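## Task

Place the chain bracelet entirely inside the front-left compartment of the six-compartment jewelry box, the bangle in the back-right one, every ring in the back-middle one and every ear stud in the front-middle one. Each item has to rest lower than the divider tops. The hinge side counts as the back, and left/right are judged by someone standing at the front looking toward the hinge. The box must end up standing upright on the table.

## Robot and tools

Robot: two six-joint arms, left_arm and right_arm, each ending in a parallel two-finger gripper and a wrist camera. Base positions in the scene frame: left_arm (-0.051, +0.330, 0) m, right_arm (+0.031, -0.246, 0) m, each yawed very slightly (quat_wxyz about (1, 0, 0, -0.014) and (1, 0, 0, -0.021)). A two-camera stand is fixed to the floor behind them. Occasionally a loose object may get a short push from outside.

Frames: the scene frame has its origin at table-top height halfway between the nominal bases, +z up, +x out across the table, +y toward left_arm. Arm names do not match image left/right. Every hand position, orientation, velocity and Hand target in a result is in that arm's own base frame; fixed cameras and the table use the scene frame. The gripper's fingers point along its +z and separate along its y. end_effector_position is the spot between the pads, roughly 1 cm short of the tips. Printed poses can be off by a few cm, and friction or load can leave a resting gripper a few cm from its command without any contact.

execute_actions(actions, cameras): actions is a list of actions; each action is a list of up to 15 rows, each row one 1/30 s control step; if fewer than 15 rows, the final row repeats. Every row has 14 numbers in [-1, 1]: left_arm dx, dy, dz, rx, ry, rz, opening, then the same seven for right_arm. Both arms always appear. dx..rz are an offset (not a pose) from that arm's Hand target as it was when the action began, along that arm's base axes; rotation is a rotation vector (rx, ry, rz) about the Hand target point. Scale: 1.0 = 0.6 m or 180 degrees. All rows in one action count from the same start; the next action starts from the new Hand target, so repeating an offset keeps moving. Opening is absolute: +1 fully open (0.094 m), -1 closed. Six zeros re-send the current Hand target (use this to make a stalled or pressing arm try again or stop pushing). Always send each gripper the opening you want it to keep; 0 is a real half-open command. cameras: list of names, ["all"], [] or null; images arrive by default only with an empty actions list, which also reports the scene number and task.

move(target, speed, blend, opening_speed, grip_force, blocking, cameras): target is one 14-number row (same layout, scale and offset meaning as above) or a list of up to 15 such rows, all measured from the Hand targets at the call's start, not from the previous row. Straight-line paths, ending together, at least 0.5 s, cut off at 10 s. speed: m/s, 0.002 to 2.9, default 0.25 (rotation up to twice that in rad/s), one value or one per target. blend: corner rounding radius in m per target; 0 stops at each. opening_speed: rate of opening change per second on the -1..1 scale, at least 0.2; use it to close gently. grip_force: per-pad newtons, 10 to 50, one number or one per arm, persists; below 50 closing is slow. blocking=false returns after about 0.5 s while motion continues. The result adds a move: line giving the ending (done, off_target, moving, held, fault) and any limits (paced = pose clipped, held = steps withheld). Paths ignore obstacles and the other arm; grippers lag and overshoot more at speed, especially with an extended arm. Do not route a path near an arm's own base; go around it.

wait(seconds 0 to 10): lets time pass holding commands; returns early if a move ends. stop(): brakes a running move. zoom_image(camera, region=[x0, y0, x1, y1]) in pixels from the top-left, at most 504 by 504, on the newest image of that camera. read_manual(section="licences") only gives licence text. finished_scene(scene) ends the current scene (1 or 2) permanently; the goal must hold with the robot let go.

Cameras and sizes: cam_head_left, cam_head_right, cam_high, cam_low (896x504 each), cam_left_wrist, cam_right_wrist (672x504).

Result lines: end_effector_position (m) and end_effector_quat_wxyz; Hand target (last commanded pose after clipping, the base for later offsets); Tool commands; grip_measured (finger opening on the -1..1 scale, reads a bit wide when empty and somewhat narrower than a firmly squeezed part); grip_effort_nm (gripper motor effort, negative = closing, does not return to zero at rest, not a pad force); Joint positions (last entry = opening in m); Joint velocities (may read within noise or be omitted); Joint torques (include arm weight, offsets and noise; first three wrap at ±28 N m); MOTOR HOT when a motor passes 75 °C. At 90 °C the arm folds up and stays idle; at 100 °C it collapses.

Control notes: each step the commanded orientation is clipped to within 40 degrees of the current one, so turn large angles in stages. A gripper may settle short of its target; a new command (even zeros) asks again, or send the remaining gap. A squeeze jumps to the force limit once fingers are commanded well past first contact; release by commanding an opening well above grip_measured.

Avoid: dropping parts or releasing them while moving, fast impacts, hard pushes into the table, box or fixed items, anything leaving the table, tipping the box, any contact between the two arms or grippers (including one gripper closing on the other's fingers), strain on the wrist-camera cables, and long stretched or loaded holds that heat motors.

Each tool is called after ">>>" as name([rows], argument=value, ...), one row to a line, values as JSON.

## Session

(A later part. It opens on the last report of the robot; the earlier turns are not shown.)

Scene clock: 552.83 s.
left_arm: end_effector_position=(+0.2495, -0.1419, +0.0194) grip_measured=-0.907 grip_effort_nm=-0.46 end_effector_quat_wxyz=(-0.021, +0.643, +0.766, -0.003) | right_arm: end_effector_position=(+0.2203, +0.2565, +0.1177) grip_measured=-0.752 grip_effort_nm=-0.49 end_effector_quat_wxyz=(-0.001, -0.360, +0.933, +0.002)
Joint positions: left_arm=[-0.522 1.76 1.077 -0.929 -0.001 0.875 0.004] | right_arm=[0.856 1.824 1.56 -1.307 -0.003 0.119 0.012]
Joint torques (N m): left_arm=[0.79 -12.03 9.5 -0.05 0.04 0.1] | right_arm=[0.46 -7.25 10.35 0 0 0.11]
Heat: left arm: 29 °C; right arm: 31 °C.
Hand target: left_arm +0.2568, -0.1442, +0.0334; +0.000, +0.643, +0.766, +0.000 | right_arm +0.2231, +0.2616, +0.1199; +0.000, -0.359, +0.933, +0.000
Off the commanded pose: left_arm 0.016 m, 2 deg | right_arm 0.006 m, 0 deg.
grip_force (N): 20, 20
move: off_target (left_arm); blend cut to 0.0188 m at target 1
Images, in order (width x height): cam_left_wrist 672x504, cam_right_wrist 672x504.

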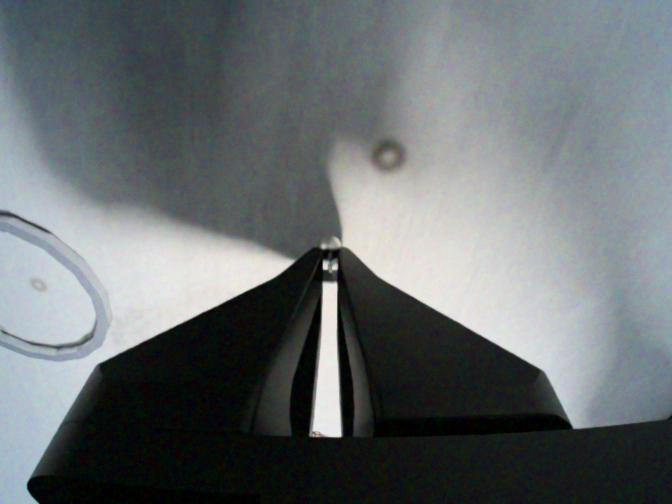

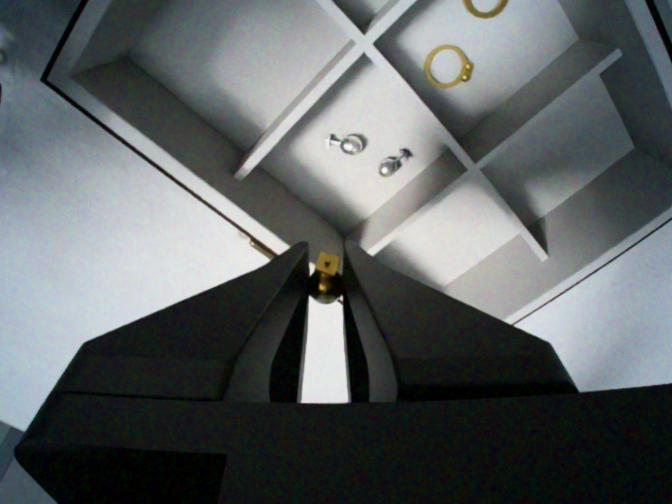

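>>> move(target=[0, 0, 0.1167, 0, 0, 0, -0.95, -0.0068, -0.006, -0.0082, 0, 0, -0.2449, -0.95], speed=0.25, grip_force=[20, 20], cameras=["cam_left_wrist", "cam_right_wrist"])

Scene clock: 650.70 s.
left_arm: end_effector_position=(+0.2530, -0.1439, +0.0906) grip_measured=-0.907 grip_effort_nm=-0.46 end_effector_quat_wxyz=(-0.017, +0.643, +0.766, -0.002) | right_arm: end_effector_position=(+0.2203, +0.2564, +0.1177) grip_measured=-0.752 grip_effort_nm=-0.49 end_effector_quat_wxyz=(-0.001, +0.017, +1.000, +0.001)
Joint positions: left_arm=[-0.522 1.688 1.29 -1.207 -0.001 0.875 0.004] | right_arm=[0.856 1.824 1.56 -1.307 -0.003 0.89 0.012]
Joint torques (N m): left_arm=[0.61 -11.28 10.09 -0.06 0.02 0.11] | right_arm=[0.64 -8.98 6.04 0.25 -0.01 0.11]
Heat: left arm: 35 °C; right arm: 34 °C.
Hand target: left_arm +0.2567, -0.1442, +0.1034; +0.000, +0.643, +0.766, +0.000 | right_arm +0.2190, +0.2580, +0.1150; +0.000, +0.018, +1.000, +0.000
Off the commanded pose: left_arm 0.013 m, 2 deg | right_arm 0.003 m, 0 deg.
grip_force (N): 20, 20
move: off_target (left_arm)
Images, in order (width x height): cam_left_wrist 672x504, cam_right_wrist 672x504.

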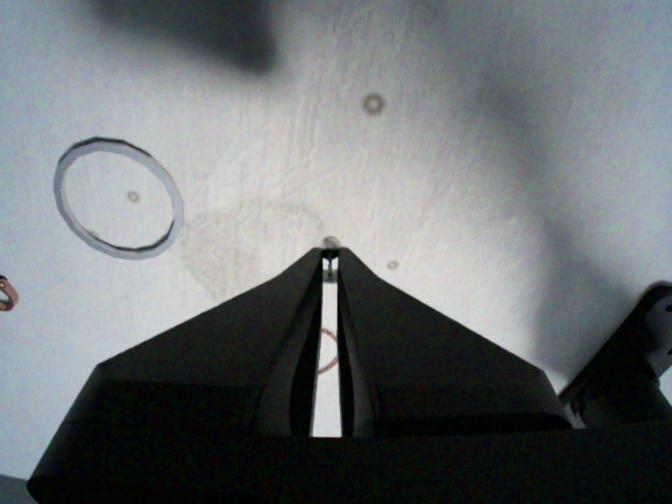

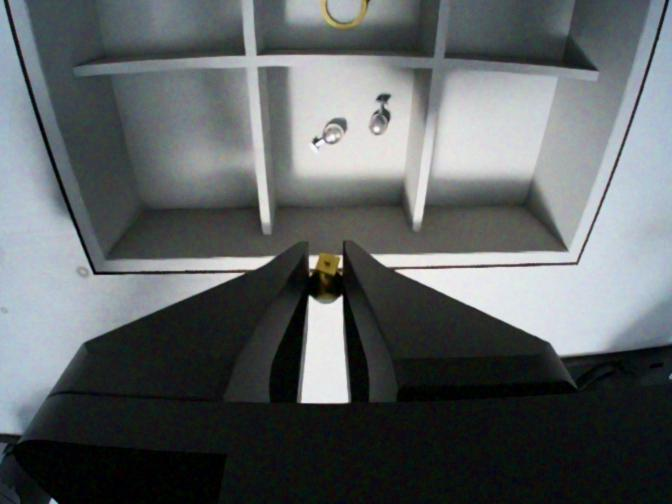

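>>> move(target=[0, 0, 0, 0, 0, 0, -0.95, -0.01, 0, -0.0917, 0, 0, 0, -0.95], speed=0.15, grip_force=[20, 20], cameras=["cam_right_wrist"])

Scene clock: 674.10 s.
left_arm: end_effector_position=(+0.2525, -0.1435, +0.0906) grip_measured=-0.907 grip_effort_nm=-0.46 end_effector_quat_wxyz=(-0.019, +0.643, +0.766, -0.003) | right_arm: end_effector_position=(+0.2161, +0.2580, +0.0693) grip_measured=-0.752 grip_effort_nm=-0.49 end_effector_quat_wxyz=(+0.004, +0.018, +1.000, +0.008)
Joint positions: left_arm=[-0.521 1.688 1.29 -1.21 -0.001 0.875 0.004] | right_arm=[0.869 1.824 1.366 -1.096 -0.003 0.904 0.012]
Joint torques (N m): left_arm=[0.5 -11.3 10.25 -0.03 0.04 0.1] | right_arm=[0.7 -7.61 5.24 0.32 0 0.1]
Heat: left arm: 33 °C; right arm: 32 °C.
Hand target: left_arm +0.2567, -0.1441, +0.1034; +0.000, +0.643, +0.766, +0.000 | right_arm +0.2130, +0.2581, +0.0600; +0.000, +0.018, +1.000, +0.000
Off the commanded pose: left_arm 0.013 m, 2 deg | right_arm 0.010 m, 1 deg.
grip_force (N): 20, 20
move: off_target (left_arm)
Images, in order (width x height): cam_right_wrist 672x504.

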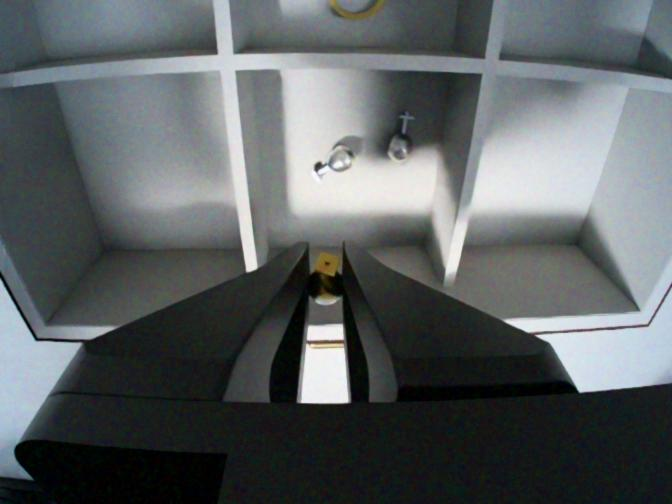

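>>> move(target=[0, 0, 0, 0, 0, 0, -0.95, 0, 0, -0.0617, 0, 0, 0, -0.95], speed=0.1, grip_force=[20, 20], cameras=["cam_right_wrist"])

Scene clock: 687.70 s.
left_arm: end_effector_position=(+0.2525, -0.1435, +0.0906) grip_measured=-0.907 grip_effort_nm=-0.46 end_effector_quat_wxyz=(-0.019, +0.643, +0.766, -0.003) | right_arm: end_effector_position=(+0.2168, +0.2589, +0.0336) grip_measured=-0.752 grip_effort_nm=-0.49 end_effector_quat_wxyz=(+0.005, +0.018, +1.000, +0.009)
Joint positions: left_arm=[-0.521 1.688 1.29 -1.21 -0.001 0.875 0.004] | right_arm=[0.869 1.862 1.268 -0.955 -0.003 0.904 0.012]
Joint torques (N m): left_arm=[0.53 -11.19 10.04 -0.01 0 0.08] | right_arm=[0.69 -7.31 5.14 0.33 -0.01 0.1]
Heat: left arm: 33 °C; right arm: 30 °C.
Hand target: left_arm +0.2567, -0.1441, +0.1034; +0.000, +0.643, +0.766, +0.000 | right_arm +0.2131, +0.2581, +0.0230; +0.000, +0.018, +1.000, +0.000
Off the commanded pose: left_arm 0.013 m, 2 deg | right_arm 0.011 m, 1 deg.
grip_force (N): 20, 20
move: off_target (left_arm, right_arm)
Images, in order (width x height): cam_right_wrist 672x504.

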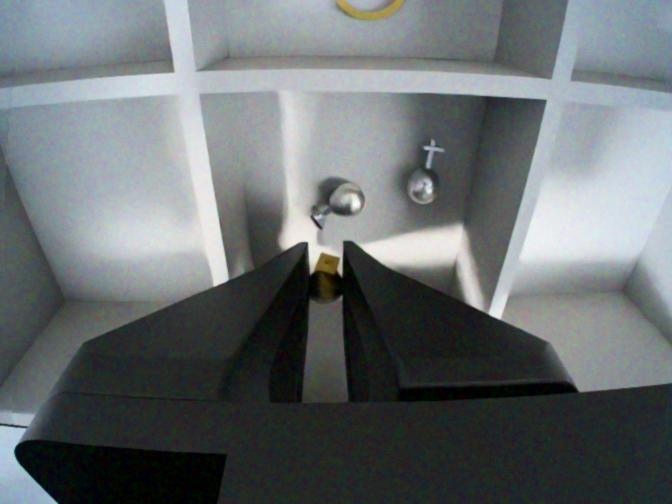

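>>> move(target=[0, 0, 0, 0, 0, 0, -0.95, 0, 0, -0.0133, 0, 0, 0, -0.95], speed=0.05, grip_force=[20, 20], cameras=["cam_right_wrist"])

Scene clock: 701.40 s.
left_arm: end_effector_position=(+0.2525, -0.1435, +0.0906) grip_measured=-0.907 grip_effort_nm=-0.46 end_effector_quat_wxyz=(-0.019, +0.643, +0.766, -0.003) | right_arm: end_effector_position=(+0.2177, +0.2599, +0.0271) grip_measured=-0.752 grip_effort_nm=-0.49 end_effector_quat_wxyz=(+0.007, +0.018, +1.000, +0.011)
Joint positions: left_arm=[-0.521 1.688 1.29 -1.21 -0.001 0.875 0.004] | right_arm=[0.869 1.871 1.253 -0.926 -0.003 0.904 0.012]
Joint torques (N m): left_arm=[0.62 -11.19 10.14 -0.01 0.03 0.1] | right_arm=[0.72 -7.16 4.83 0.32 0 0.1]
Heat: left arm: 34 °C; right arm: 30 °C.
Hand target: left_arm +0.2567, -0.1441, +0.1034; +0.000, +0.643, +0.766, +0.000 | right_arm +0.2131, +0.2581, +0.0150; +0.000, +0.018, +1.000, +0.000
Off the commanded pose: left_arm 0.013 m, 2 deg | right_arm 0.013 m, 2 deg.
grip_force (N): 20, 20
move: off_target (left_arm, right_arm)
Images, in order (width x height): cam_right_wrist 672x504.

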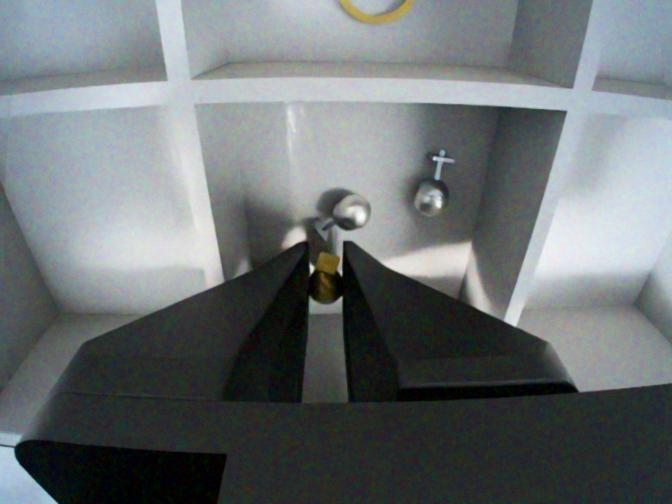

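>>> move([
  [0, 0, 0, 0, 0, 0, -0.95, 0, 0, 0, 0, 0, 0, -0.62],
  [0, 0, 0, 0, 0, 0, -0.95, 0, 0, 0.11, 0, 0, 0, -0.62],
], speed=0.1, opening_speed=0.3, grip_force=[20, 20], cameras=["cam_right_wrist"])

Scene clock: 712.47 s.
left_arm: end_effector_position=(+0.2525, -0.1435, +0.0906) grip_measured=-0.907 grip_effort_nm=-0.46 end_effector_quat_wxyz=(-0.019, +0.643, +0.766, -0.003) | right_arm: end_effector_position=(+0.2101, +0.2510, +0.0618) grip_measured=-0.622 grip_effort_nm=0.08 end_effector_quat_wxyz=(-0.017, +0.018, +1.000, -0.018)
Joint positions: left_arm=[-0.521 1.688 1.29 -1.21 -0.001 0.875 0.004] | right_arm=[0.869 1.859 1.38 -1.142 -0.003 0.905 0.018]
Joint torques (N m): left_arm=[0.55 -11.19 10.13 -0.02 0 0.08] | right_arm=[0.72 -12.64 9.57 -0.11 0 0.09]
Heat: left arm: 34 °C; right arm: 30 °C.
Hand target: left_arm +0.2567, -0.1441, +0.1034; +0.000, +0.643, +0.766, +0.000 | right_arm +0.2131, +0.2582, +0.0811; +0.000, +0.018, +1.000, +0.001
Off the commanded pose: left_arm 0.013 m, 2 deg | right_arm 0.021 m, 3 deg.
grip_force (N): 20, 20
move: off_target (left_arm, right_arm)
Images, in order (width x height): cam_right_wrist 672x504.

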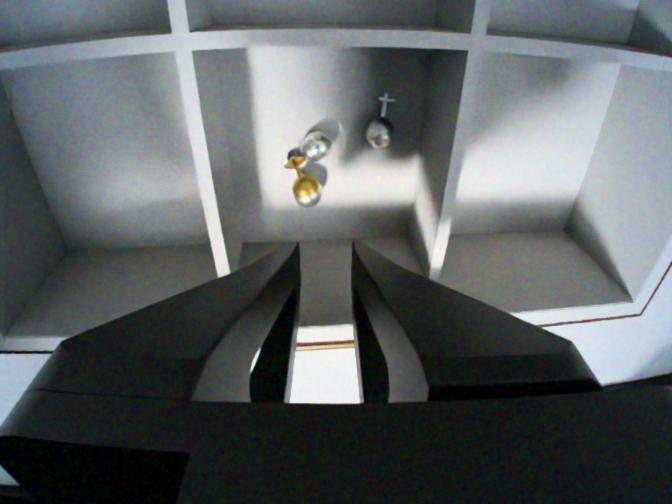

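>>> move([
  [0, 0, 0, 0, 0, 0, -0.95, 0, 0, 0.0667, 0, 0, 0, -0.62],
  [0.0138, -0.0932, 0, 0, 0, 0, -0.95, -0.0385, -0.2637, 0.0667, 0, 0, 0, -0.62],
  [0.0695, -0.3548, -0.009, 0, 0, -0.0739, -0.95, -0.0885, -0.3803, 0.0667, 0, 0, 0, -0.62],
], speed=0.2, blend=[0.02, 0.03, 0], grip_force=[20, 20], cameras=["cam_left_wrist", "cam_high"])

Scene clock: 810.83 s.
left_arm: end_effector_position=(+0.2979, -0.3568, +0.1120) grip_measured=-0.907 grip_effort_nm=-0.46 end_effector_quat_wxyz=(+0.019, +0.725, +0.688, +0.000) | right_arm: end_effector_position=(+0.1678, +0.0334, +0.1229) grip_measured=-0.622 grip_effort_nm=0.08 end_effector_quat_wxyz=(+0.006, +0.017, +1.000, +0.003)
Joint positions: left_arm=[-0.878 2.381 2.388 -1.541 -0.002 0.745 0.004] | right_arm=[0.187 1.166 0.974 -1.366 -0.003 0.221 0.018]
Joint torques (N m): left_arm=[0.25 -11.22 10.28 0.08 0.01 0.11] | right_arm=[-0.66 -4.41 5.12 0.02 -0.01 -0.03]
Heat: left arm: 34 °C; right arm: 36 °C.
Hand target: left_arm +0.2985, -0.3570, +0.0981; +0.000, +0.727, +0.686, +0.000 | right_arm +0.1599, +0.0299, +0.1211; +0.000, +0.018, +1.000, +0.000
Off the commanded pose: left_arm 0.014 m, 2 deg | right_arm 0.009 m, 1 deg.
grip_force (N): 20, 20
move: off_target (left_arm)
Images, in order (width x height): cam_high 896x504, cam_left_wrist 672x504.

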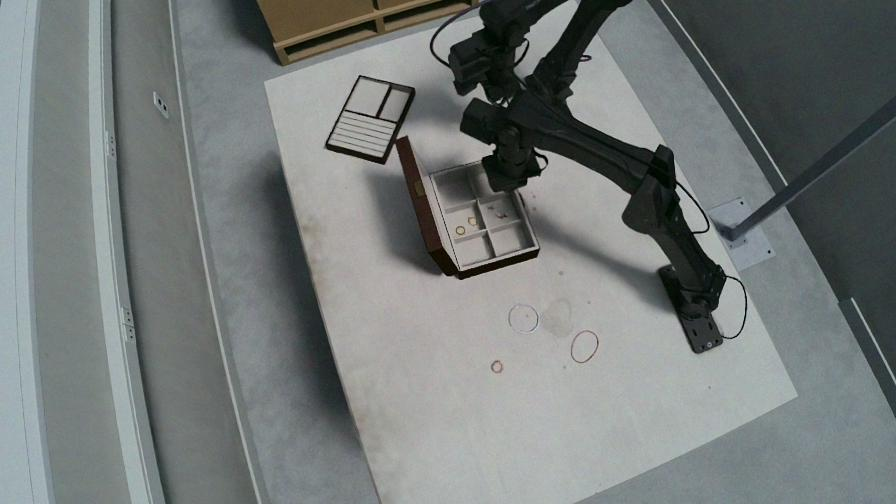

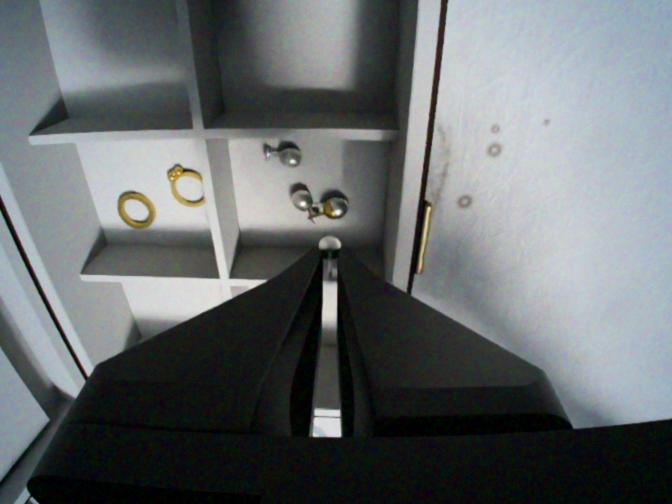

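>>> move(target=[0.0003, 0.005, -0.0667, 0, 0, 0, -0.95, 0, 0, 0, 0, 0, 0, -0.62], speed=0.12, grip_force=[20, 20], cameras=["cam_left_wrist"])

Scene clock: 842.07 s.
left_arm: end_effector_position=(+0.2973, -0.3562, +0.0610) grip_measured=-0.907 grip_effort_nm=-0.46 end_effector_quat_wxyz=(+0.002, +0.727, +0.687, +0.001) | right_arm: end_effector_position=(+0.1678, +0.0334, +0.1229) grip_measured=-0.622 grip_effort_nm=0.08 end_effector_quat_wxyz=(+0.006, +0.017, +1.000, +0.003)
Joint positions: left_arm=[-0.878 2.381 2.183 -1.37 -0.002 0.75 0.004] | right_arm=[0.187 1.166 0.974 -1.366 -0.003 0.221 0.018]
Joint torques (N m): left_arm=[0.59 -14.86 7.12 0.25 0.02 0.11] | right_arm=[-0.66 -4.4 5.14 0.02 0 -0.03]
Heat: left arm: 34 °C; right arm: 31 °C.
Hand target: left_arm +0.2987, -0.3540, +0.0580; +0.000, +0.727, +0.686, +0.000 | right_arm +0.1599, +0.0299, +0.1211; +0.000, +0.018, +1.000, +0.000
Off the commanded pose: left_arm 0.004 m, 0 deg | right_arm 0.009 m, 1 deg.
grip_force (N): 20, 20
move: done
Images, in order (width x height): cam_left_wrist 672x504.

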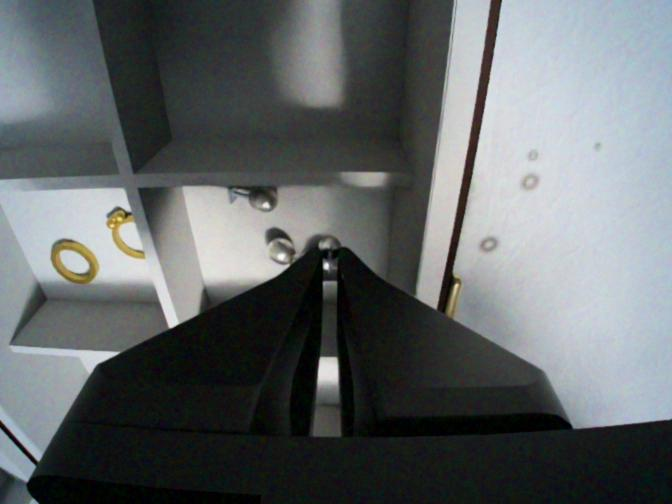

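>>> move(target=[0, 0, -0.045, 0, 0, 0, -0.95, 0, 0, 0, 0, 0, 0, -0.62], speed=0.08, grip_force=[20, 20], cameras=["cam_left_wrist"])

Scene clock: 864.90 s.
left_arm: end_effector_position=(+0.2978, -0.3567, +0.0355) grip_measured=-0.907 grip_effort_nm=-0.46 end_effector_quat_wxyz=(+0.004, +0.727, +0.687, +0.001) | right_arm: end_effector_position=(+0.1678, +0.0334, +0.1229) grip_measured=-0.622 grip_effort_nm=0.08 end_effector_quat_wxyz=(+0.006, +0.017, +1.000, +0.003)
Joint positions: left_arm=[-0.878 2.381 2.082 -1.265 -0.002 0.75 0.004] | right_arm=[0.187 1.166 0.974 -1.366 -0.003 0.221 0.018]
Joint torques (N m): left_arm=[0.59 -14.65 7.05 0.23 0 0.1] | right_arm=[-0.69 -4.4 5.14 0.02 -0.01 -0.04]
Heat: left arm: 37 °C; right arm: 30 °C.
Hand target: left_arm +0.2986, -0.3540, +0.0310; +0.000, +0.727, +0.686, +0.000 | right_arm +0.1599, +0.0299, +0.1211; +0.000, +0.018, +1.000, +0.000
Off the commanded pose: left_arm 0.005 m, 0 deg | right_arm 0.009 m, 1 deg.
grip_force (N): 20, 20
move: done
Images, in order (width x height): cam_left_wrist 672x504.

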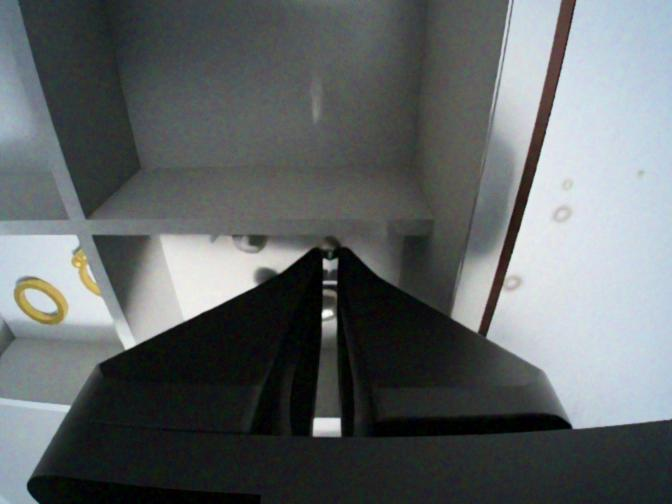

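>>> move(target=[0, 0, -0.0117, 0, 0, 0, -0.95, 0, 0, 0, 0, 0, 0, -0.62], speed=0.05, grip_force=[20, 20], cameras=["cam_left_wrist"])

>>> zoom_image(camera="cam_left_wrist", region=[200, 180, 460, 380])

Scene clock: 872.70 s.
left_arm: end_effector_position=(+0.2982, -0.3573, +0.0301) grip_measured=-0.907 grip_effort_nm=-0.46 end_effector_quat_wxyz=(+0.006, +0.727, +0.687, +0.001) | right_arm: end_effector_position=(+0.1678, +0.0334, +0.1229) grip_measured=-0.622 grip_effort_nm=0.08 end_effector_quat_wxyz=(+0.006, +0.017, +1.000, +0.003)
Joint positions: left_arm=[-0.878 2.381 2.061 -1.239 -0.002 0.75 0.004] | right_arm=[0.187 1.166 0.974 -1.366 -0.003 0.221 0.018]
Joint torques (N m): left_arm=[0.55 -14.42 6.99 0.23 0.02 0.11] | right_arm=[-0.68 -4.41 5.12 0.01 0 -0.03]
Heat: left arm: 38 °C; right arm: 30 °C.
Hand target: left_arm +0.2987, -0.3540, +0.0240; +0.000, +0.727, +0.686, +0.000 | right_arm +0.1599, +0.0299, +0.1211; +0.000, +0.018, +1.000, +0.000
Off the commanded pose: left_arm 0.007 m, 1 deg | right_arm 0.009 m, 1 deg.
grip_force (N): 20, 20
move: done
Images, in order (width x height): cam_left_wrist 672x504.

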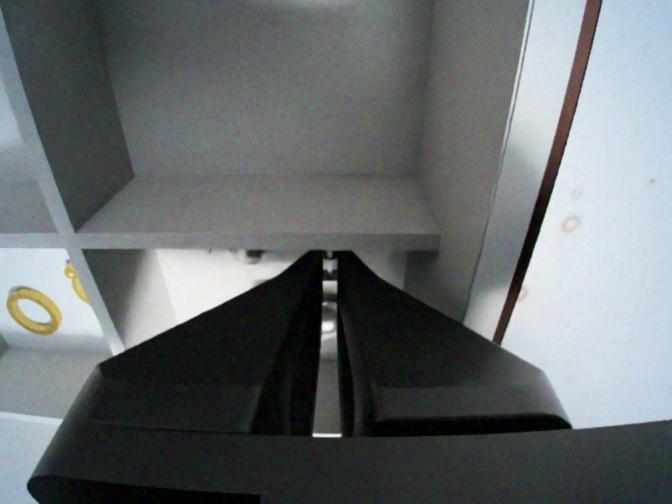

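Scaled by 1.938 from the camera's 672x504 image, which has a finer 960x720 frame.

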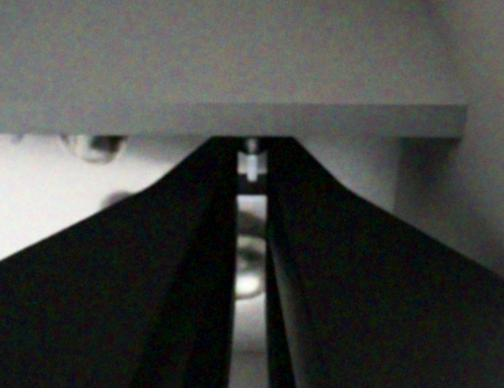

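>>> move([
  [0, 0, 0, 0, 0, 0, -0.78, 0, 0, 0, 0, 0, 0, -0.62],
  [0, 0, 0.1, 0, 0, 0, -0.78, 0, 0, 0, 0, 0, 0, -0.62],
], speed=0.1, opening_speed=0.3, grip_force=[20, 20], cameras=["cam_left_wrist"])

Scene clock: 882.73 s.
left_arm: end_effector_position=(+0.2965, -0.3551, +0.0844) grip_measured=-0.782 grip_effort_nm=0.14 end_effector_quat_wxyz=(+0.003, +0.727, +0.687, +0.001) | right_arm: end_effector_position=(+0.1678, +0.0334, +0.1229) grip_measured=-0.622 grip_effort_nm=0.08 end_effector_quat_wxyz=(+0.006, +0.017, +1.000, +0.003)
Joint positions: left_arm=[-0.878 2.381 2.277 -1.46 -0.002 0.75 0.01] | right_arm=[0.187 1.166 0.974 -1.366 -0.003 0.221 0.018]
Joint torques (N m): left_arm=[0.7 -13.85 10.1 0.03 0.03 0.11] | right_arm=[-0.66 -4.41 5.08 0.02 0 -0.04]
Heat: left arm: 38 °C; right arm: 30 °C.
Hand target: left_arm +0.2987, -0.3540, +0.0840; +0.000, +0.727, +0.686, +0.000 | right_arm +0.1599, +0.0299, +0.1211; +0.000, +0.018, +1.000, +0.000
Off the commanded pose: left_arm 0.002 m, 0 deg | right_arm 0.009 m, 1 deg.
grip_force (N): 20, 20
move: done
Images, in order (width x height): cam_left_wrist 672x504.

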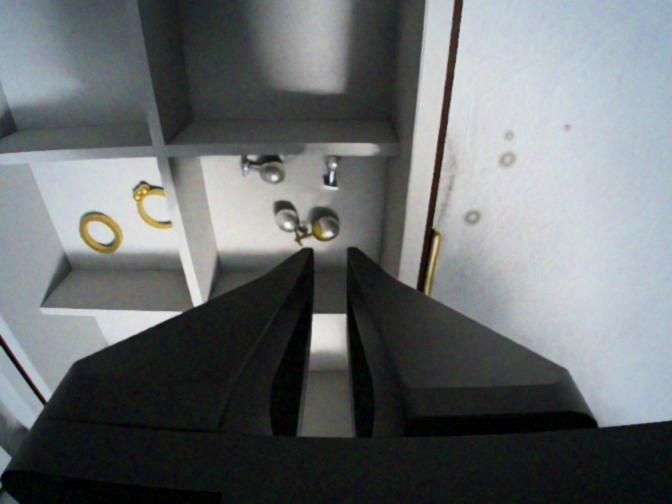

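>>> move([
  [-0.0478, 0.2567, 0.0433, 0, 0, 0, -0.6, 0.0502, 0.2335, 0.0067, -0.0095, -0.0355, 0.3406, -0.5],
  [-0.1312, 0.7567, 0.06, 0, 0, 0, -0.6, 0.1392, 0.7143, 0.0067, -0.0238, -0.0887, 0.8514, -0.5],
], speed=0.35, blend=[0.04, 0], grip_force=[20, 20], cameras=["cam_right_wrist", "cam_high"])

Scene clock: 1047.63 s.
left_arm: end_effector_position=(+0.2197, +0.0998, +0.1162) grip_measured=-0.602 grip_effort_nm=0.14 end_effector_quat_wxyz=(-0.001, +0.726, +0.687, +0.004) | right_arm: end_effector_position=(+0.2484, +0.4550, +0.1350) grip_measured=-0.502 grip_effort_nm=0.08 end_effector_quat_wxyz=(-0.113, +0.962, -0.248, +0.035)
Joint positions: left_arm=[0.418 1.449 1.154 -1.269 -0.005 2.044 0.019] | right_arm=[1.074 2.468 2.615 -1.482 0.013 -1.564 0.023]
Joint torques (N m): left_arm=[0.43 -5.86 10.39 -0.03 0.05 0.13] | right_arm=[0.62 -11.11 10.13 0.35 -0.16 -0.04]
Heat: left arm: 40 °C; right arm: 30 °C.
Hand target: left_arm +0.2199, +0.1000, +0.1200; +0.000, +0.727, +0.686, +0.000 | right_arm +0.2436, +0.4585, +0.1251; -0.101, +0.965, -0.241, +0.026
Off the commanded pose: left_arm 0.004 m, 1 deg | right_arm 0.012 m, 2 deg.
grip_force (N): 20, 20
move: off_target (right_arm)
Images, in order (width x height): cam_high 896x504, cam_right_wrist 672x504.

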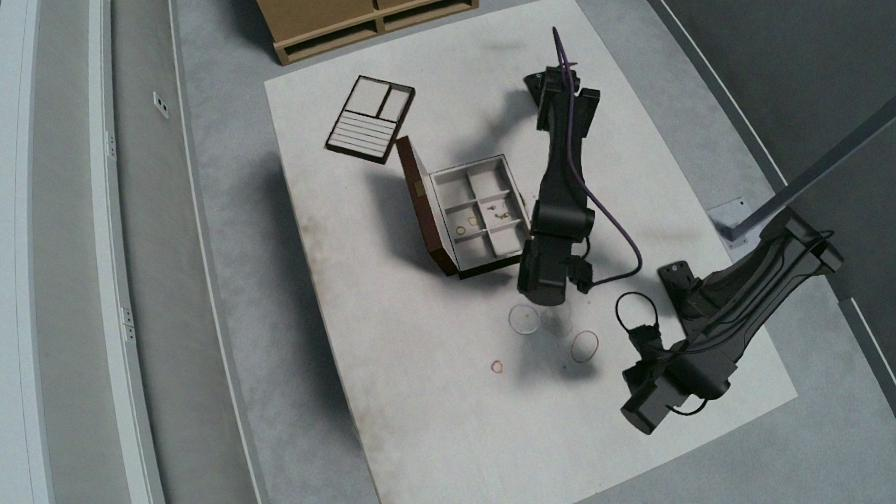

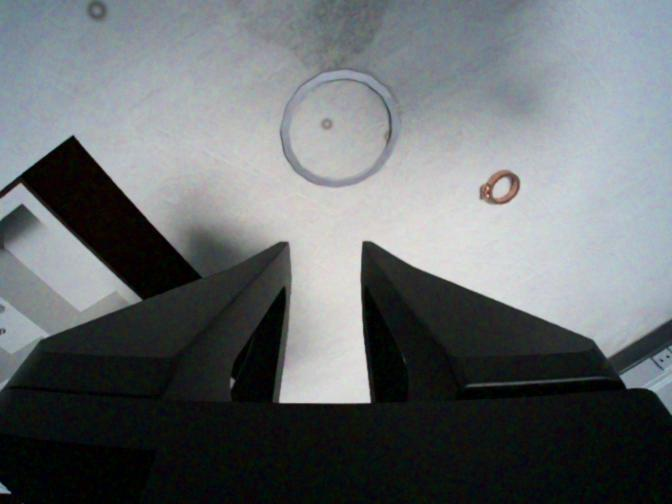

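>>> move(target=[0, 0, 0, 0, 0, 0, -0.6, -0.0058, 0.016, -0.1167, 0, 0, 0, -0.5], speed=0.15, grip_force=[20, 20], cameras=["cam_right_wrist"])

Scene clock: 1073.80 s.
left_arm: end_effector_position=(+0.2197, +0.0998, +0.1162) grip_measured=-0.602 grip_effort_nm=0.14 end_effector_quat_wxyz=(-0.001, +0.726, +0.687, +0.004) | right_arm: end_effector_position=(+0.2449, +0.4662, +0.0497) grip_measured=-0.502 grip_effort_nm=0.08 end_effector_quat_wxyz=(-0.093, +0.965, -0.242, +0.029)
Joint positions: left_arm=[0.418 1.449 1.154 -1.269 -0.005 2.044 0.019] | right_arm=[1.09 2.468 2.276 -1.184 0.013 -1.563 0.023]
Joint torques (N m): left_arm=[0.54 -5.85 10.36 -0.04 0.07 0.08] | right_arm=[0.57 -16.77 5.31 0.6 -0.12 0.09]
Heat: left arm: 36 °C; right arm: 33 °C.
Hand target: left_arm +0.2199, +0.1000, +0.1200; +0.000, +0.727, +0.686, +0.000 | right_arm +0.2400, +0.4681, +0.0551; -0.101, +0.965, -0.241, +0.026
Off the commanded pose: left_arm 0.004 m, 1 deg | right_arm 0.007 m, 1 deg.
grip_force (N): 20, 20
move: done
Images, in order (width x height): cam_right_wrist 672x504.

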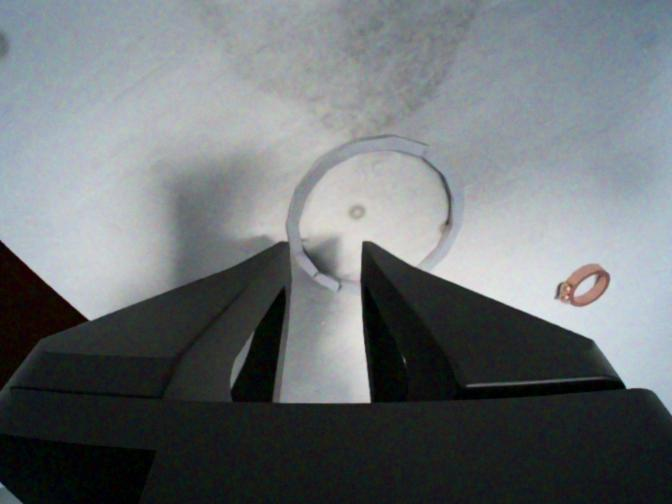

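>>> move(target=[0, 0, 0, 0, 0, 0, -0.6, 0.008, -0.0098, -0.045, 0, 0, 0, -0.6], speed=0.08, opening_speed=0.5, grip_force=[20, 20], cameras=["cam_right_wrist"])

Scene clock: 1100.43 s.
left_arm: end_effector_position=(+0.2197, +0.0998, +0.1162) grip_measured=-0.602 grip_effort_nm=0.14 end_effector_quat_wxyz=(-0.001, +0.726, +0.687, +0.004) | right_arm: end_effector_position=(+0.2424, +0.4618, +0.0244) grip_measured=-0.598 grip_effort_nm=-0.11 end_effector_quat_wxyz=(-0.088, +0.966, -0.241, +0.028)
Joint positions: left_arm=[0.418 1.449 1.154 -1.269 -0.005 2.044 0.019] | right_arm=[1.09 2.454 2.153 -1.085 0.012 -1.564 0.019]
Joint torques (N m): left_arm=[0.38 -5.81 10.37 -0.02 0.08 0.1] | right_arm=[-0.62 -16.81 4.34 0.79 -0.14 -0.03]
Heat: left arm: 34 °C; right arm: 38 °C.
Hand target: left_arm +0.2199, +0.1000, +0.1200; +0.000, +0.727, +0.686, +0.000 | right_arm +0.2448, +0.4623, +0.0281; -0.101, +0.965, -0.241, +0.026
Off the commanded pose: left_arm 0.004 m, 1 deg | right_arm 0.004 m, 1 deg.
grip_force (N): 20, 20
move: done
Images, in order (width x height): cam_right_wrist 672x504.

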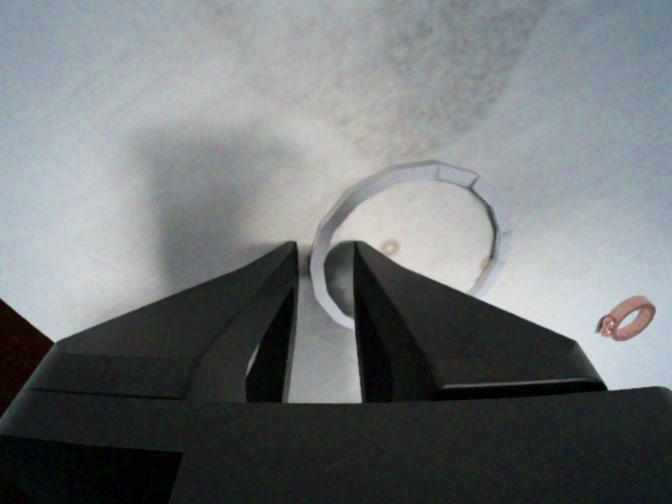

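>>> move(target=[0, 0, 0, 0, 0, 0, -0.6, 0.0073, -0.0038, -0.0155, 0, 0, 0, -0.6], speed=0.05, grip_force=[20, 20], cameras=["cam_right_wrist"])

Scene clock: 1118.13 s.
left_arm: end_effector_position=(+0.2197, +0.0998, +0.1162) grip_measured=-0.602 grip_effort_nm=0.14 end_effector_quat_wxyz=(-0.001, +0.726, +0.687, +0.004) | right_arm: end_effector_position=(+0.2431, +0.4614, +0.0239) grip_measured=-0.598 grip_effort_nm=-0.11 end_effector_quat_wxyz=(-0.093, +0.966, -0.239, +0.024)
Joint positions: left_arm=[0.418 1.449 1.154 -1.269 -0.005 2.044 0.019] | right_arm=[1.085 2.442 2.127 -1.063 0.002 -1.572 0.019]
Joint torques (N m): left_arm=[0.43 -5.98 10.39 -0.03 0.04 0.09] | right_arm=[-1.06 -15.2 3.95 0.92 -0.06 -0.04]
Heat: left arm: 34 °C; right arm: 42 °C.
Hand target: left_arm +0.2199, +0.1000, +0.1200; +0.000, +0.727, +0.686, +0.000 | right_arm +0.2491, +0.4600, +0.0187; -0.101, +0.965, -0.241, +0.025
Off the commanded pose: left_arm 0.004 m, 1 deg | right_arm 0.008 m, 1 deg.
grip_force (N): 20, 20
move: done
Images, in order (width x height): cam_right_wrist 672x504.

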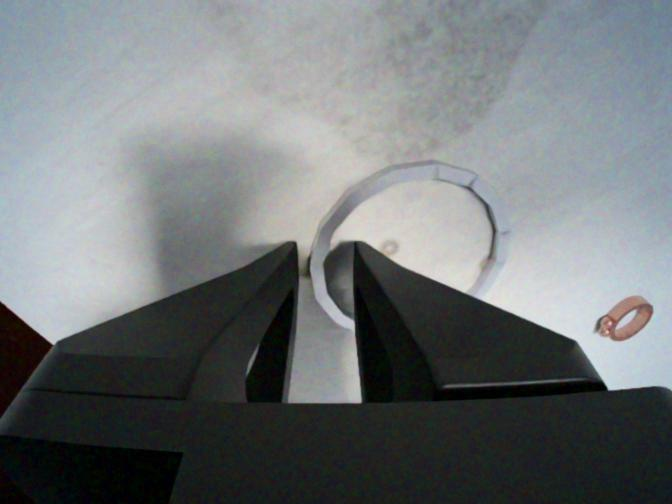

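>>> zoom_image(camera="cam_right_wrist", region=[240, 180, 440, 330])

Scaled by 2.520 from the camera's 672x504 image, which has a finer 960x720 frame.

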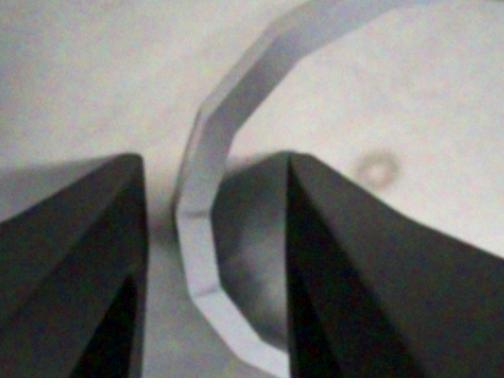

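>>> move(target=[0, 0, 0, 0, 0, 0, -0.6, 0, 0, 0, 0, 0, 0, -0.97], speed=0.05, opening_speed=0.3, grip_force=[20, 30], cameras=["cam_right_wrist"])

Scene clock: 1140.50 s.
left_arm: end_effector_position=(+0.2197, +0.0998, +0.1162) grip_measured=-0.602 grip_effort_nm=0.14 end_effector_quat_wxyz=(-0.001, +0.726, +0.687, +0.004) | right_arm: end_effector_position=(+0.2456, +0.4640, +0.0235) grip_measured=-0.890 grip_effort_nm=-0.67 end_effector_quat_wxyz=(-0.100, +0.965, -0.239, +0.026)
Joint positions: left_arm=[0.418 1.449 1.154 -1.269 -0.005 2.044 0.019] | right_arm=[1.083 2.442 2.123 -1.044 0.002 -1.574 0.005]
Joint torques (N m): left_arm=[0.47 -5.87 10.3 -0.02 0.06 0.13] | right_arm=[-0.87 -15.31 4.27 0.75 -0.07 -0.03]
Heat: left arm: 34 °C; right arm: 40 °C.
Hand target: left_arm +0.2199, +0.1000, +0.1200; +0.000, +0.727, +0.686, +0.000 | right_arm +0.2492, +0.4599, +0.0187; -0.101, +0.965, -0.241, +0.025
Off the commanded pose: left_arm 0.004 m, 1 deg | right_arm 0.007 m, 0 deg.
grip_force (N): 20, 30
move: done
Images, in order (width x height): cam_right_wrist 672x504.

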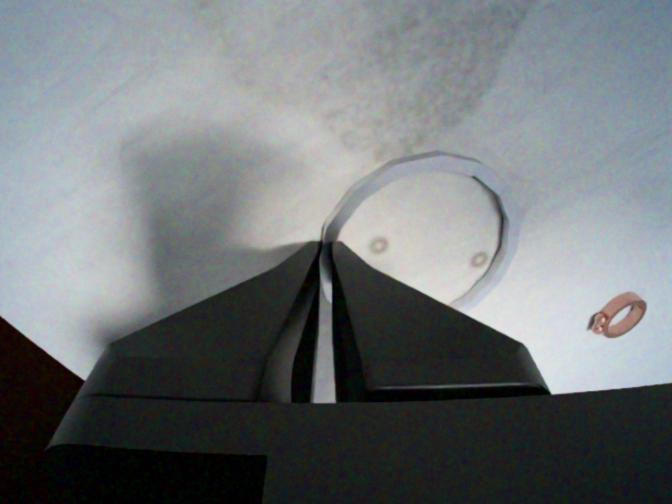

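>>> move(target=[0, 0, 0, 0, 0, 0, -0.6, 0, 0, 0.0833, 0, 0, 0, -0.97], speed=0.08, grip_force=[20, 30], cameras=["cam_right_wrist"])

Scene clock: 1146.73 s.
left_arm: end_effector_position=(+0.2197, +0.0998, +0.1162) grip_measured=-0.602 grip_effort_nm=0.14 end_effector_quat_wxyz=(-0.001, +0.726, +0.687, +0.004) | right_arm: end_effector_position=(+0.2426, +0.4584, +0.0519) grip_measured=-0.891 grip_effort_nm=-0.68 end_effector_quat_wxyz=(-0.087, +0.967, -0.239, +0.023)
Joint positions: left_arm=[0.418 1.449 1.154 -1.269 -0.005 2.044 0.019] | right_arm=[1.083 2.442 2.241 -1.19 0.002 -1.574 0.005]
Joint torques (N m): left_arm=[0.46 -5.89 10.41 -0.06 0.08 0.11] | right_arm=[-0.88 -15.9 10.56 0.25 -0.05 -0.04]
Heat: left arm: 34 °C; right arm: 40 °C.
Hand target: left_arm +0.2199, +0.1000, +0.1200; +0.000, +0.727, +0.686, +0.000 | right_arm +0.2492, +0.4600, +0.0687; -0.101, +0.965, -0.241, +0.026
Off the commanded pose: left_arm 0.004 m, 1 deg | right_arm 0.018 m, 2 deg.
grip_force (N): 20, 30
move: off_target (right_arm)
Images, in order (width x height): cam_right_wrist 672x504.

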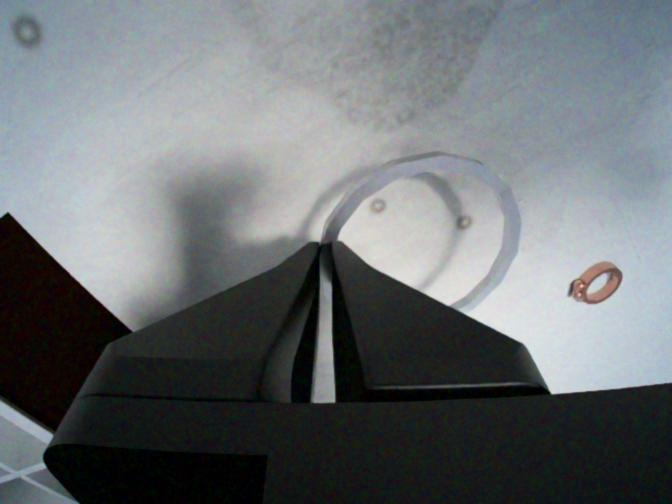

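>>> wait(seconds=0, cameras=["cam_high"])

>>> zoom_image(camera="cam_high", region=[400, 140, 610, 380])

Scene clock: 1191.47 s.
left_arm: end_effector_position=(+0.2197, +0.0998, +0.1162) grip_measured=-0.602 grip_effort_nm=0.14 end_effector_quat_wxyz=(-0.001, +0.726, +0.687, +0.004) | right_arm: end_effector_position=(+0.2425, +0.4583, +0.0519) grip_measured=-0.891 grip_effort_nm=-0.68 end_effector_quat_wxyz=(-0.087, +0.967, -0.239, +0.023)
Joint positions: left_arm=[0.418 1.449 1.154 -1.269 -0.005 2.044 0.019] | right_arm=[1.083 2.442 2.241 -1.191 0.002 -1.574 0.005]
Joint torques (N m): left_arm=[0.43 -5.81 10.43 -0.03 0.06 0.11] | right_arm=[-0.9 -15.87 10.56 0.26 -0.06 -0.02]
Heat: left arm: 35 °C; right arm: 42 °C.
Hand target: left_arm +0.2199, +0.1000, +0.1200; +0.000, +0.727, +0.686, +0.000 | right_arm +0.2492, +0.4600, +0.0687; -0.101, +0.965, -0.241, +0.026
Tool commands: left_gripper/opening=-0.6 right_gripper/opening=-0.97
Off the commanded pose: left_arm 0.004 m, 1 deg | right_arm 0.018 m, 2 deg.
grip_force (N): 20, 30
Images, in order (width x height): cam_high 896x504.

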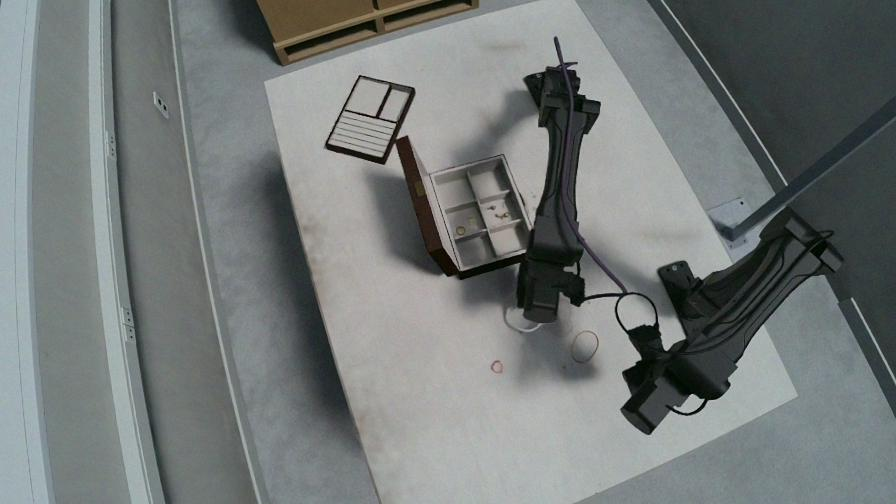

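Scaled by 2.100 from the camera's 896x504 image, which has a finer 1280x720 frame.

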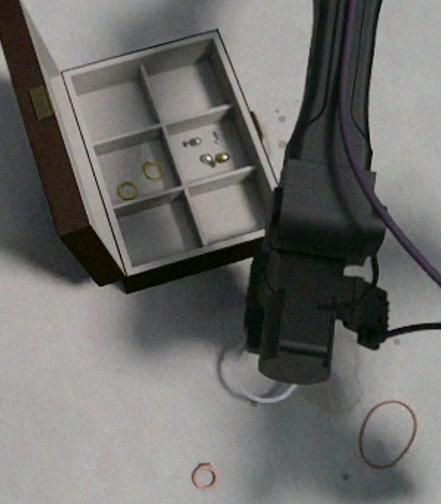

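>>> zoom_image(camera="cam_high", region=[420, 145, 540, 285])

>>> zoom_image(camera="cam_high", region=[480, 270, 600, 385])

Scaled by 3.600 from the camera's 896x504 image, which has a finer 1280x720 frame.

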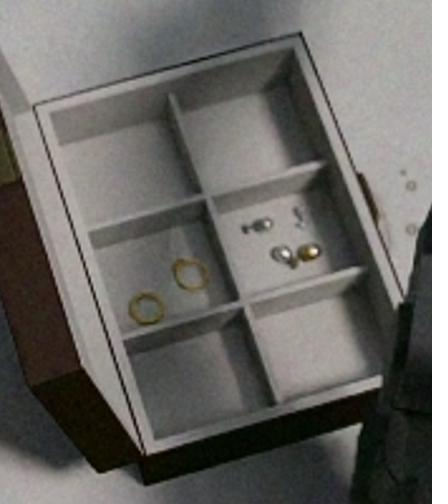

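Scaled by 4.200 from the camera's 896x504 image, which has a finer 1280x720 frame.

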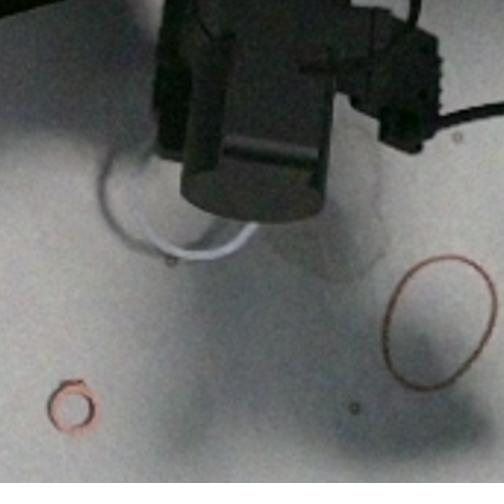

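>>> move([
  [0, 0, 0, 0, 0, 0, -0.6, -0.0093, -0.0025, 0.0938, 0, 0, 0, -0.97],
  [0.1833, -0.0833, 0, 0, 0, 0, -0.6, -0.157, -0.2817, 0.1355, -0.0176, 0.0305, -0.1771, -0.97],
  [0.3768, -0.225, -0.0333, 0, 0, 0, -0.6, 0.0388, -0.4632, 0.1022, -0.0351, 0.0609, -0.3542, -0.97],
], speed=0.25, blend=[0.02, 0.04, 0], grip_force=[20, 30], cameras=["cam_right_wrist", "cam_left_wrist", "cam_high"])

Scene clock: 1277.80 s.
left_arm: end_effector_position=(+0.4465, -0.0339, +0.1123) grip_measured=-0.602 grip_effort_nm=0.14 end_effector_quat_wxyz=(+0.013, +0.729, +0.684, +0.015) | right_arm: end_effector_position=(+0.2692, +0.1779, +0.1267) grip_measured=-0.891 grip_effort_nm=-0.68 end_effector_quat_wxyz=(+0.001, +0.697, -0.717, +0.005)
Joint positions: left_arm=[-0.08 2.267 2.191 -1.456 -0.005 1.555 0.019] | right_arm=[0.587 1.765 1.523 -1.33 0.011 -0.956 0.005]
Joint torques (N m): left_arm=[0.1 -10.65 10.36 0.01 0.07 -0.06] | right_arm=[-0.06 -6.99 10.25 -0.05 -0.13 0.08]
Heat: left arm: 35 °C; right arm: 44 °C.
Hand target: left_arm +0.4461, -0.0349, +0.1000; +0.000, +0.727, +0.686, +0.000 | right_arm +0.2724, +0.1820, +0.1301; +0.000, +0.694, -0.720, +0.000
Off the commanded pose: left_arm 0.012 m, 2 deg | right_arm 0.006 m, 1 deg.
grip_force (N): 20, 30
move: off_target (left_arm)
Images, in order (width x height): cam_high 896x504, cam_left_wrist 672x504, cam_right_wrist 672x504.

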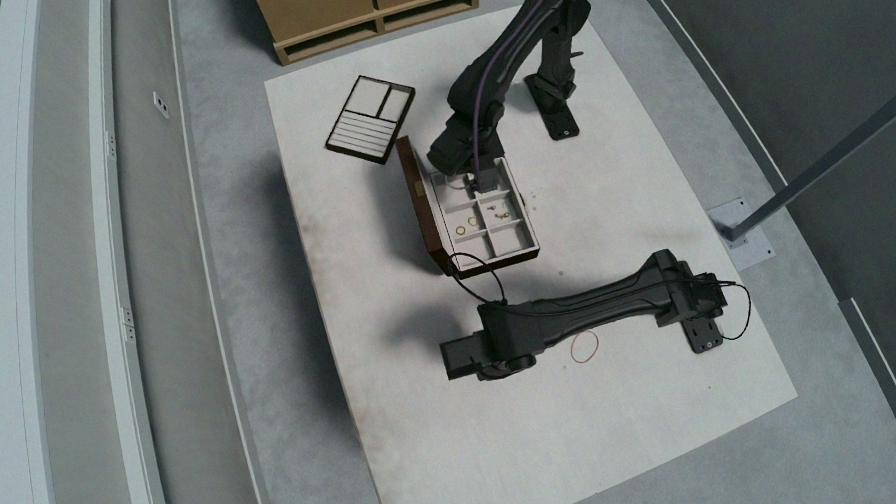

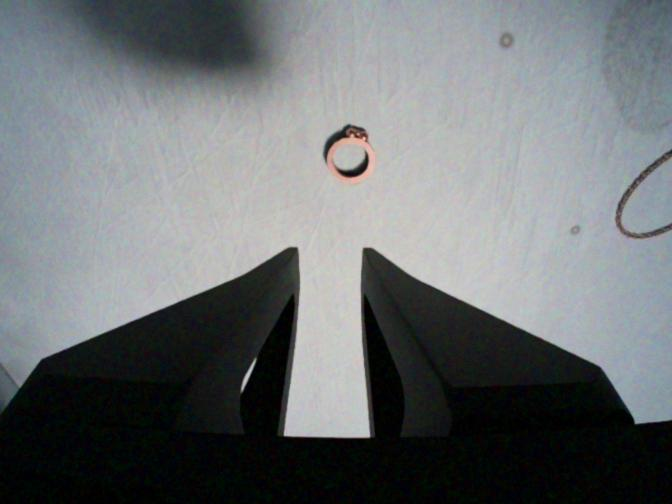

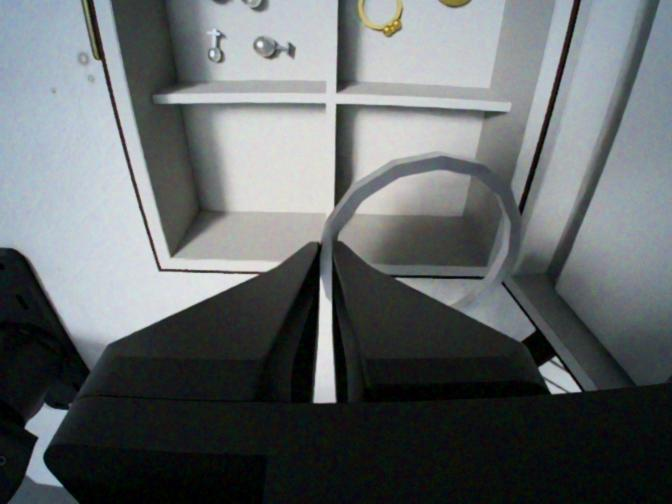

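>>> move(target=[0, 0, 0, 0, 0, 0, -0.2, 0.0033, 0.0067, -0.0667, 0, 0, 0, -0.97], speed=0.12, grip_force=[20, 30], cameras=["cam_right_wrist", "cam_left_wrist"])

Scene clock: 1326.03 s.
left_arm: end_effector_position=(+0.4463, -0.0339, +0.1123) grip_measured=-0.202 grip_effort_nm=0.14 end_effector_quat_wxyz=(+0.013, +0.729, +0.684, +0.015) | right_arm: end_effector_position=(+0.2767, +0.1829, +0.0995) grip_measured=-0.891 grip_effort_nm=-0.68 end_effector_quat_wxyz=(-0.006, +0.695, -0.719, +0.007)
Joint positions: left_arm=[-0.08 2.267 2.191 -1.457 -0.005 1.554 0.037] | right_arm=[0.587 1.789 1.445 -1.211 0.011 -0.949 0.005]
Joint torques (N m): left_arm=[0.01 -10.63 10.4 0.06 0.05 -0.04] | right_arm=[0.47 -7.2 5.55 0.32 -0.15 0.09]
Heat: left arm: 35 °C; right arm: 38 °C.
Hand target: left_arm +0.4460, -0.0349, +0.1000; +0.000, +0.727, +0.686, +0.000 | right_arm +0.2744, +0.1860, +0.0901; +0.000, +0.694, -0.719, +0.000
Off the commanded pose: left_arm 0.012 m, 2 deg | right_arm 0.010 m, 1 deg.
grip_force (N): 20, 30
move: off_target (left_arm)
Images, in order (width x height): cam_left_wrist 672x504, cam_right_wrist 672x504.

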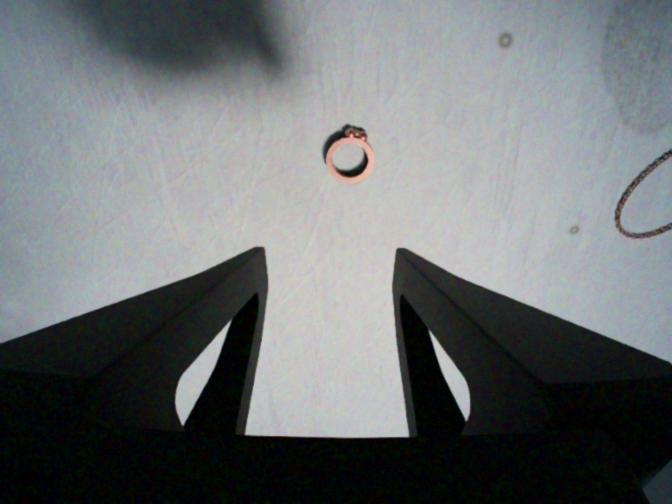

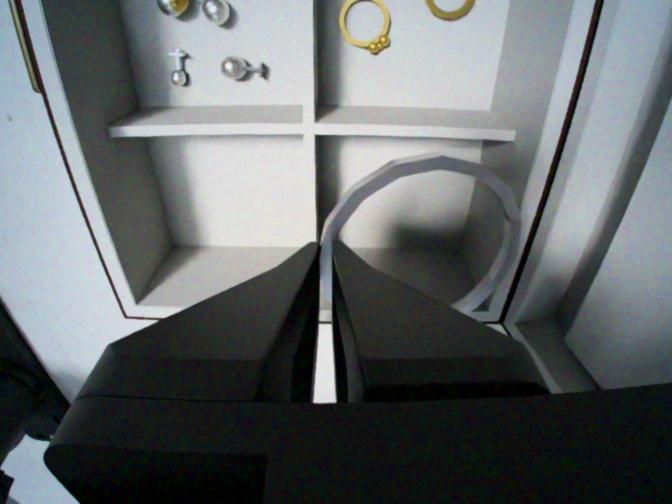

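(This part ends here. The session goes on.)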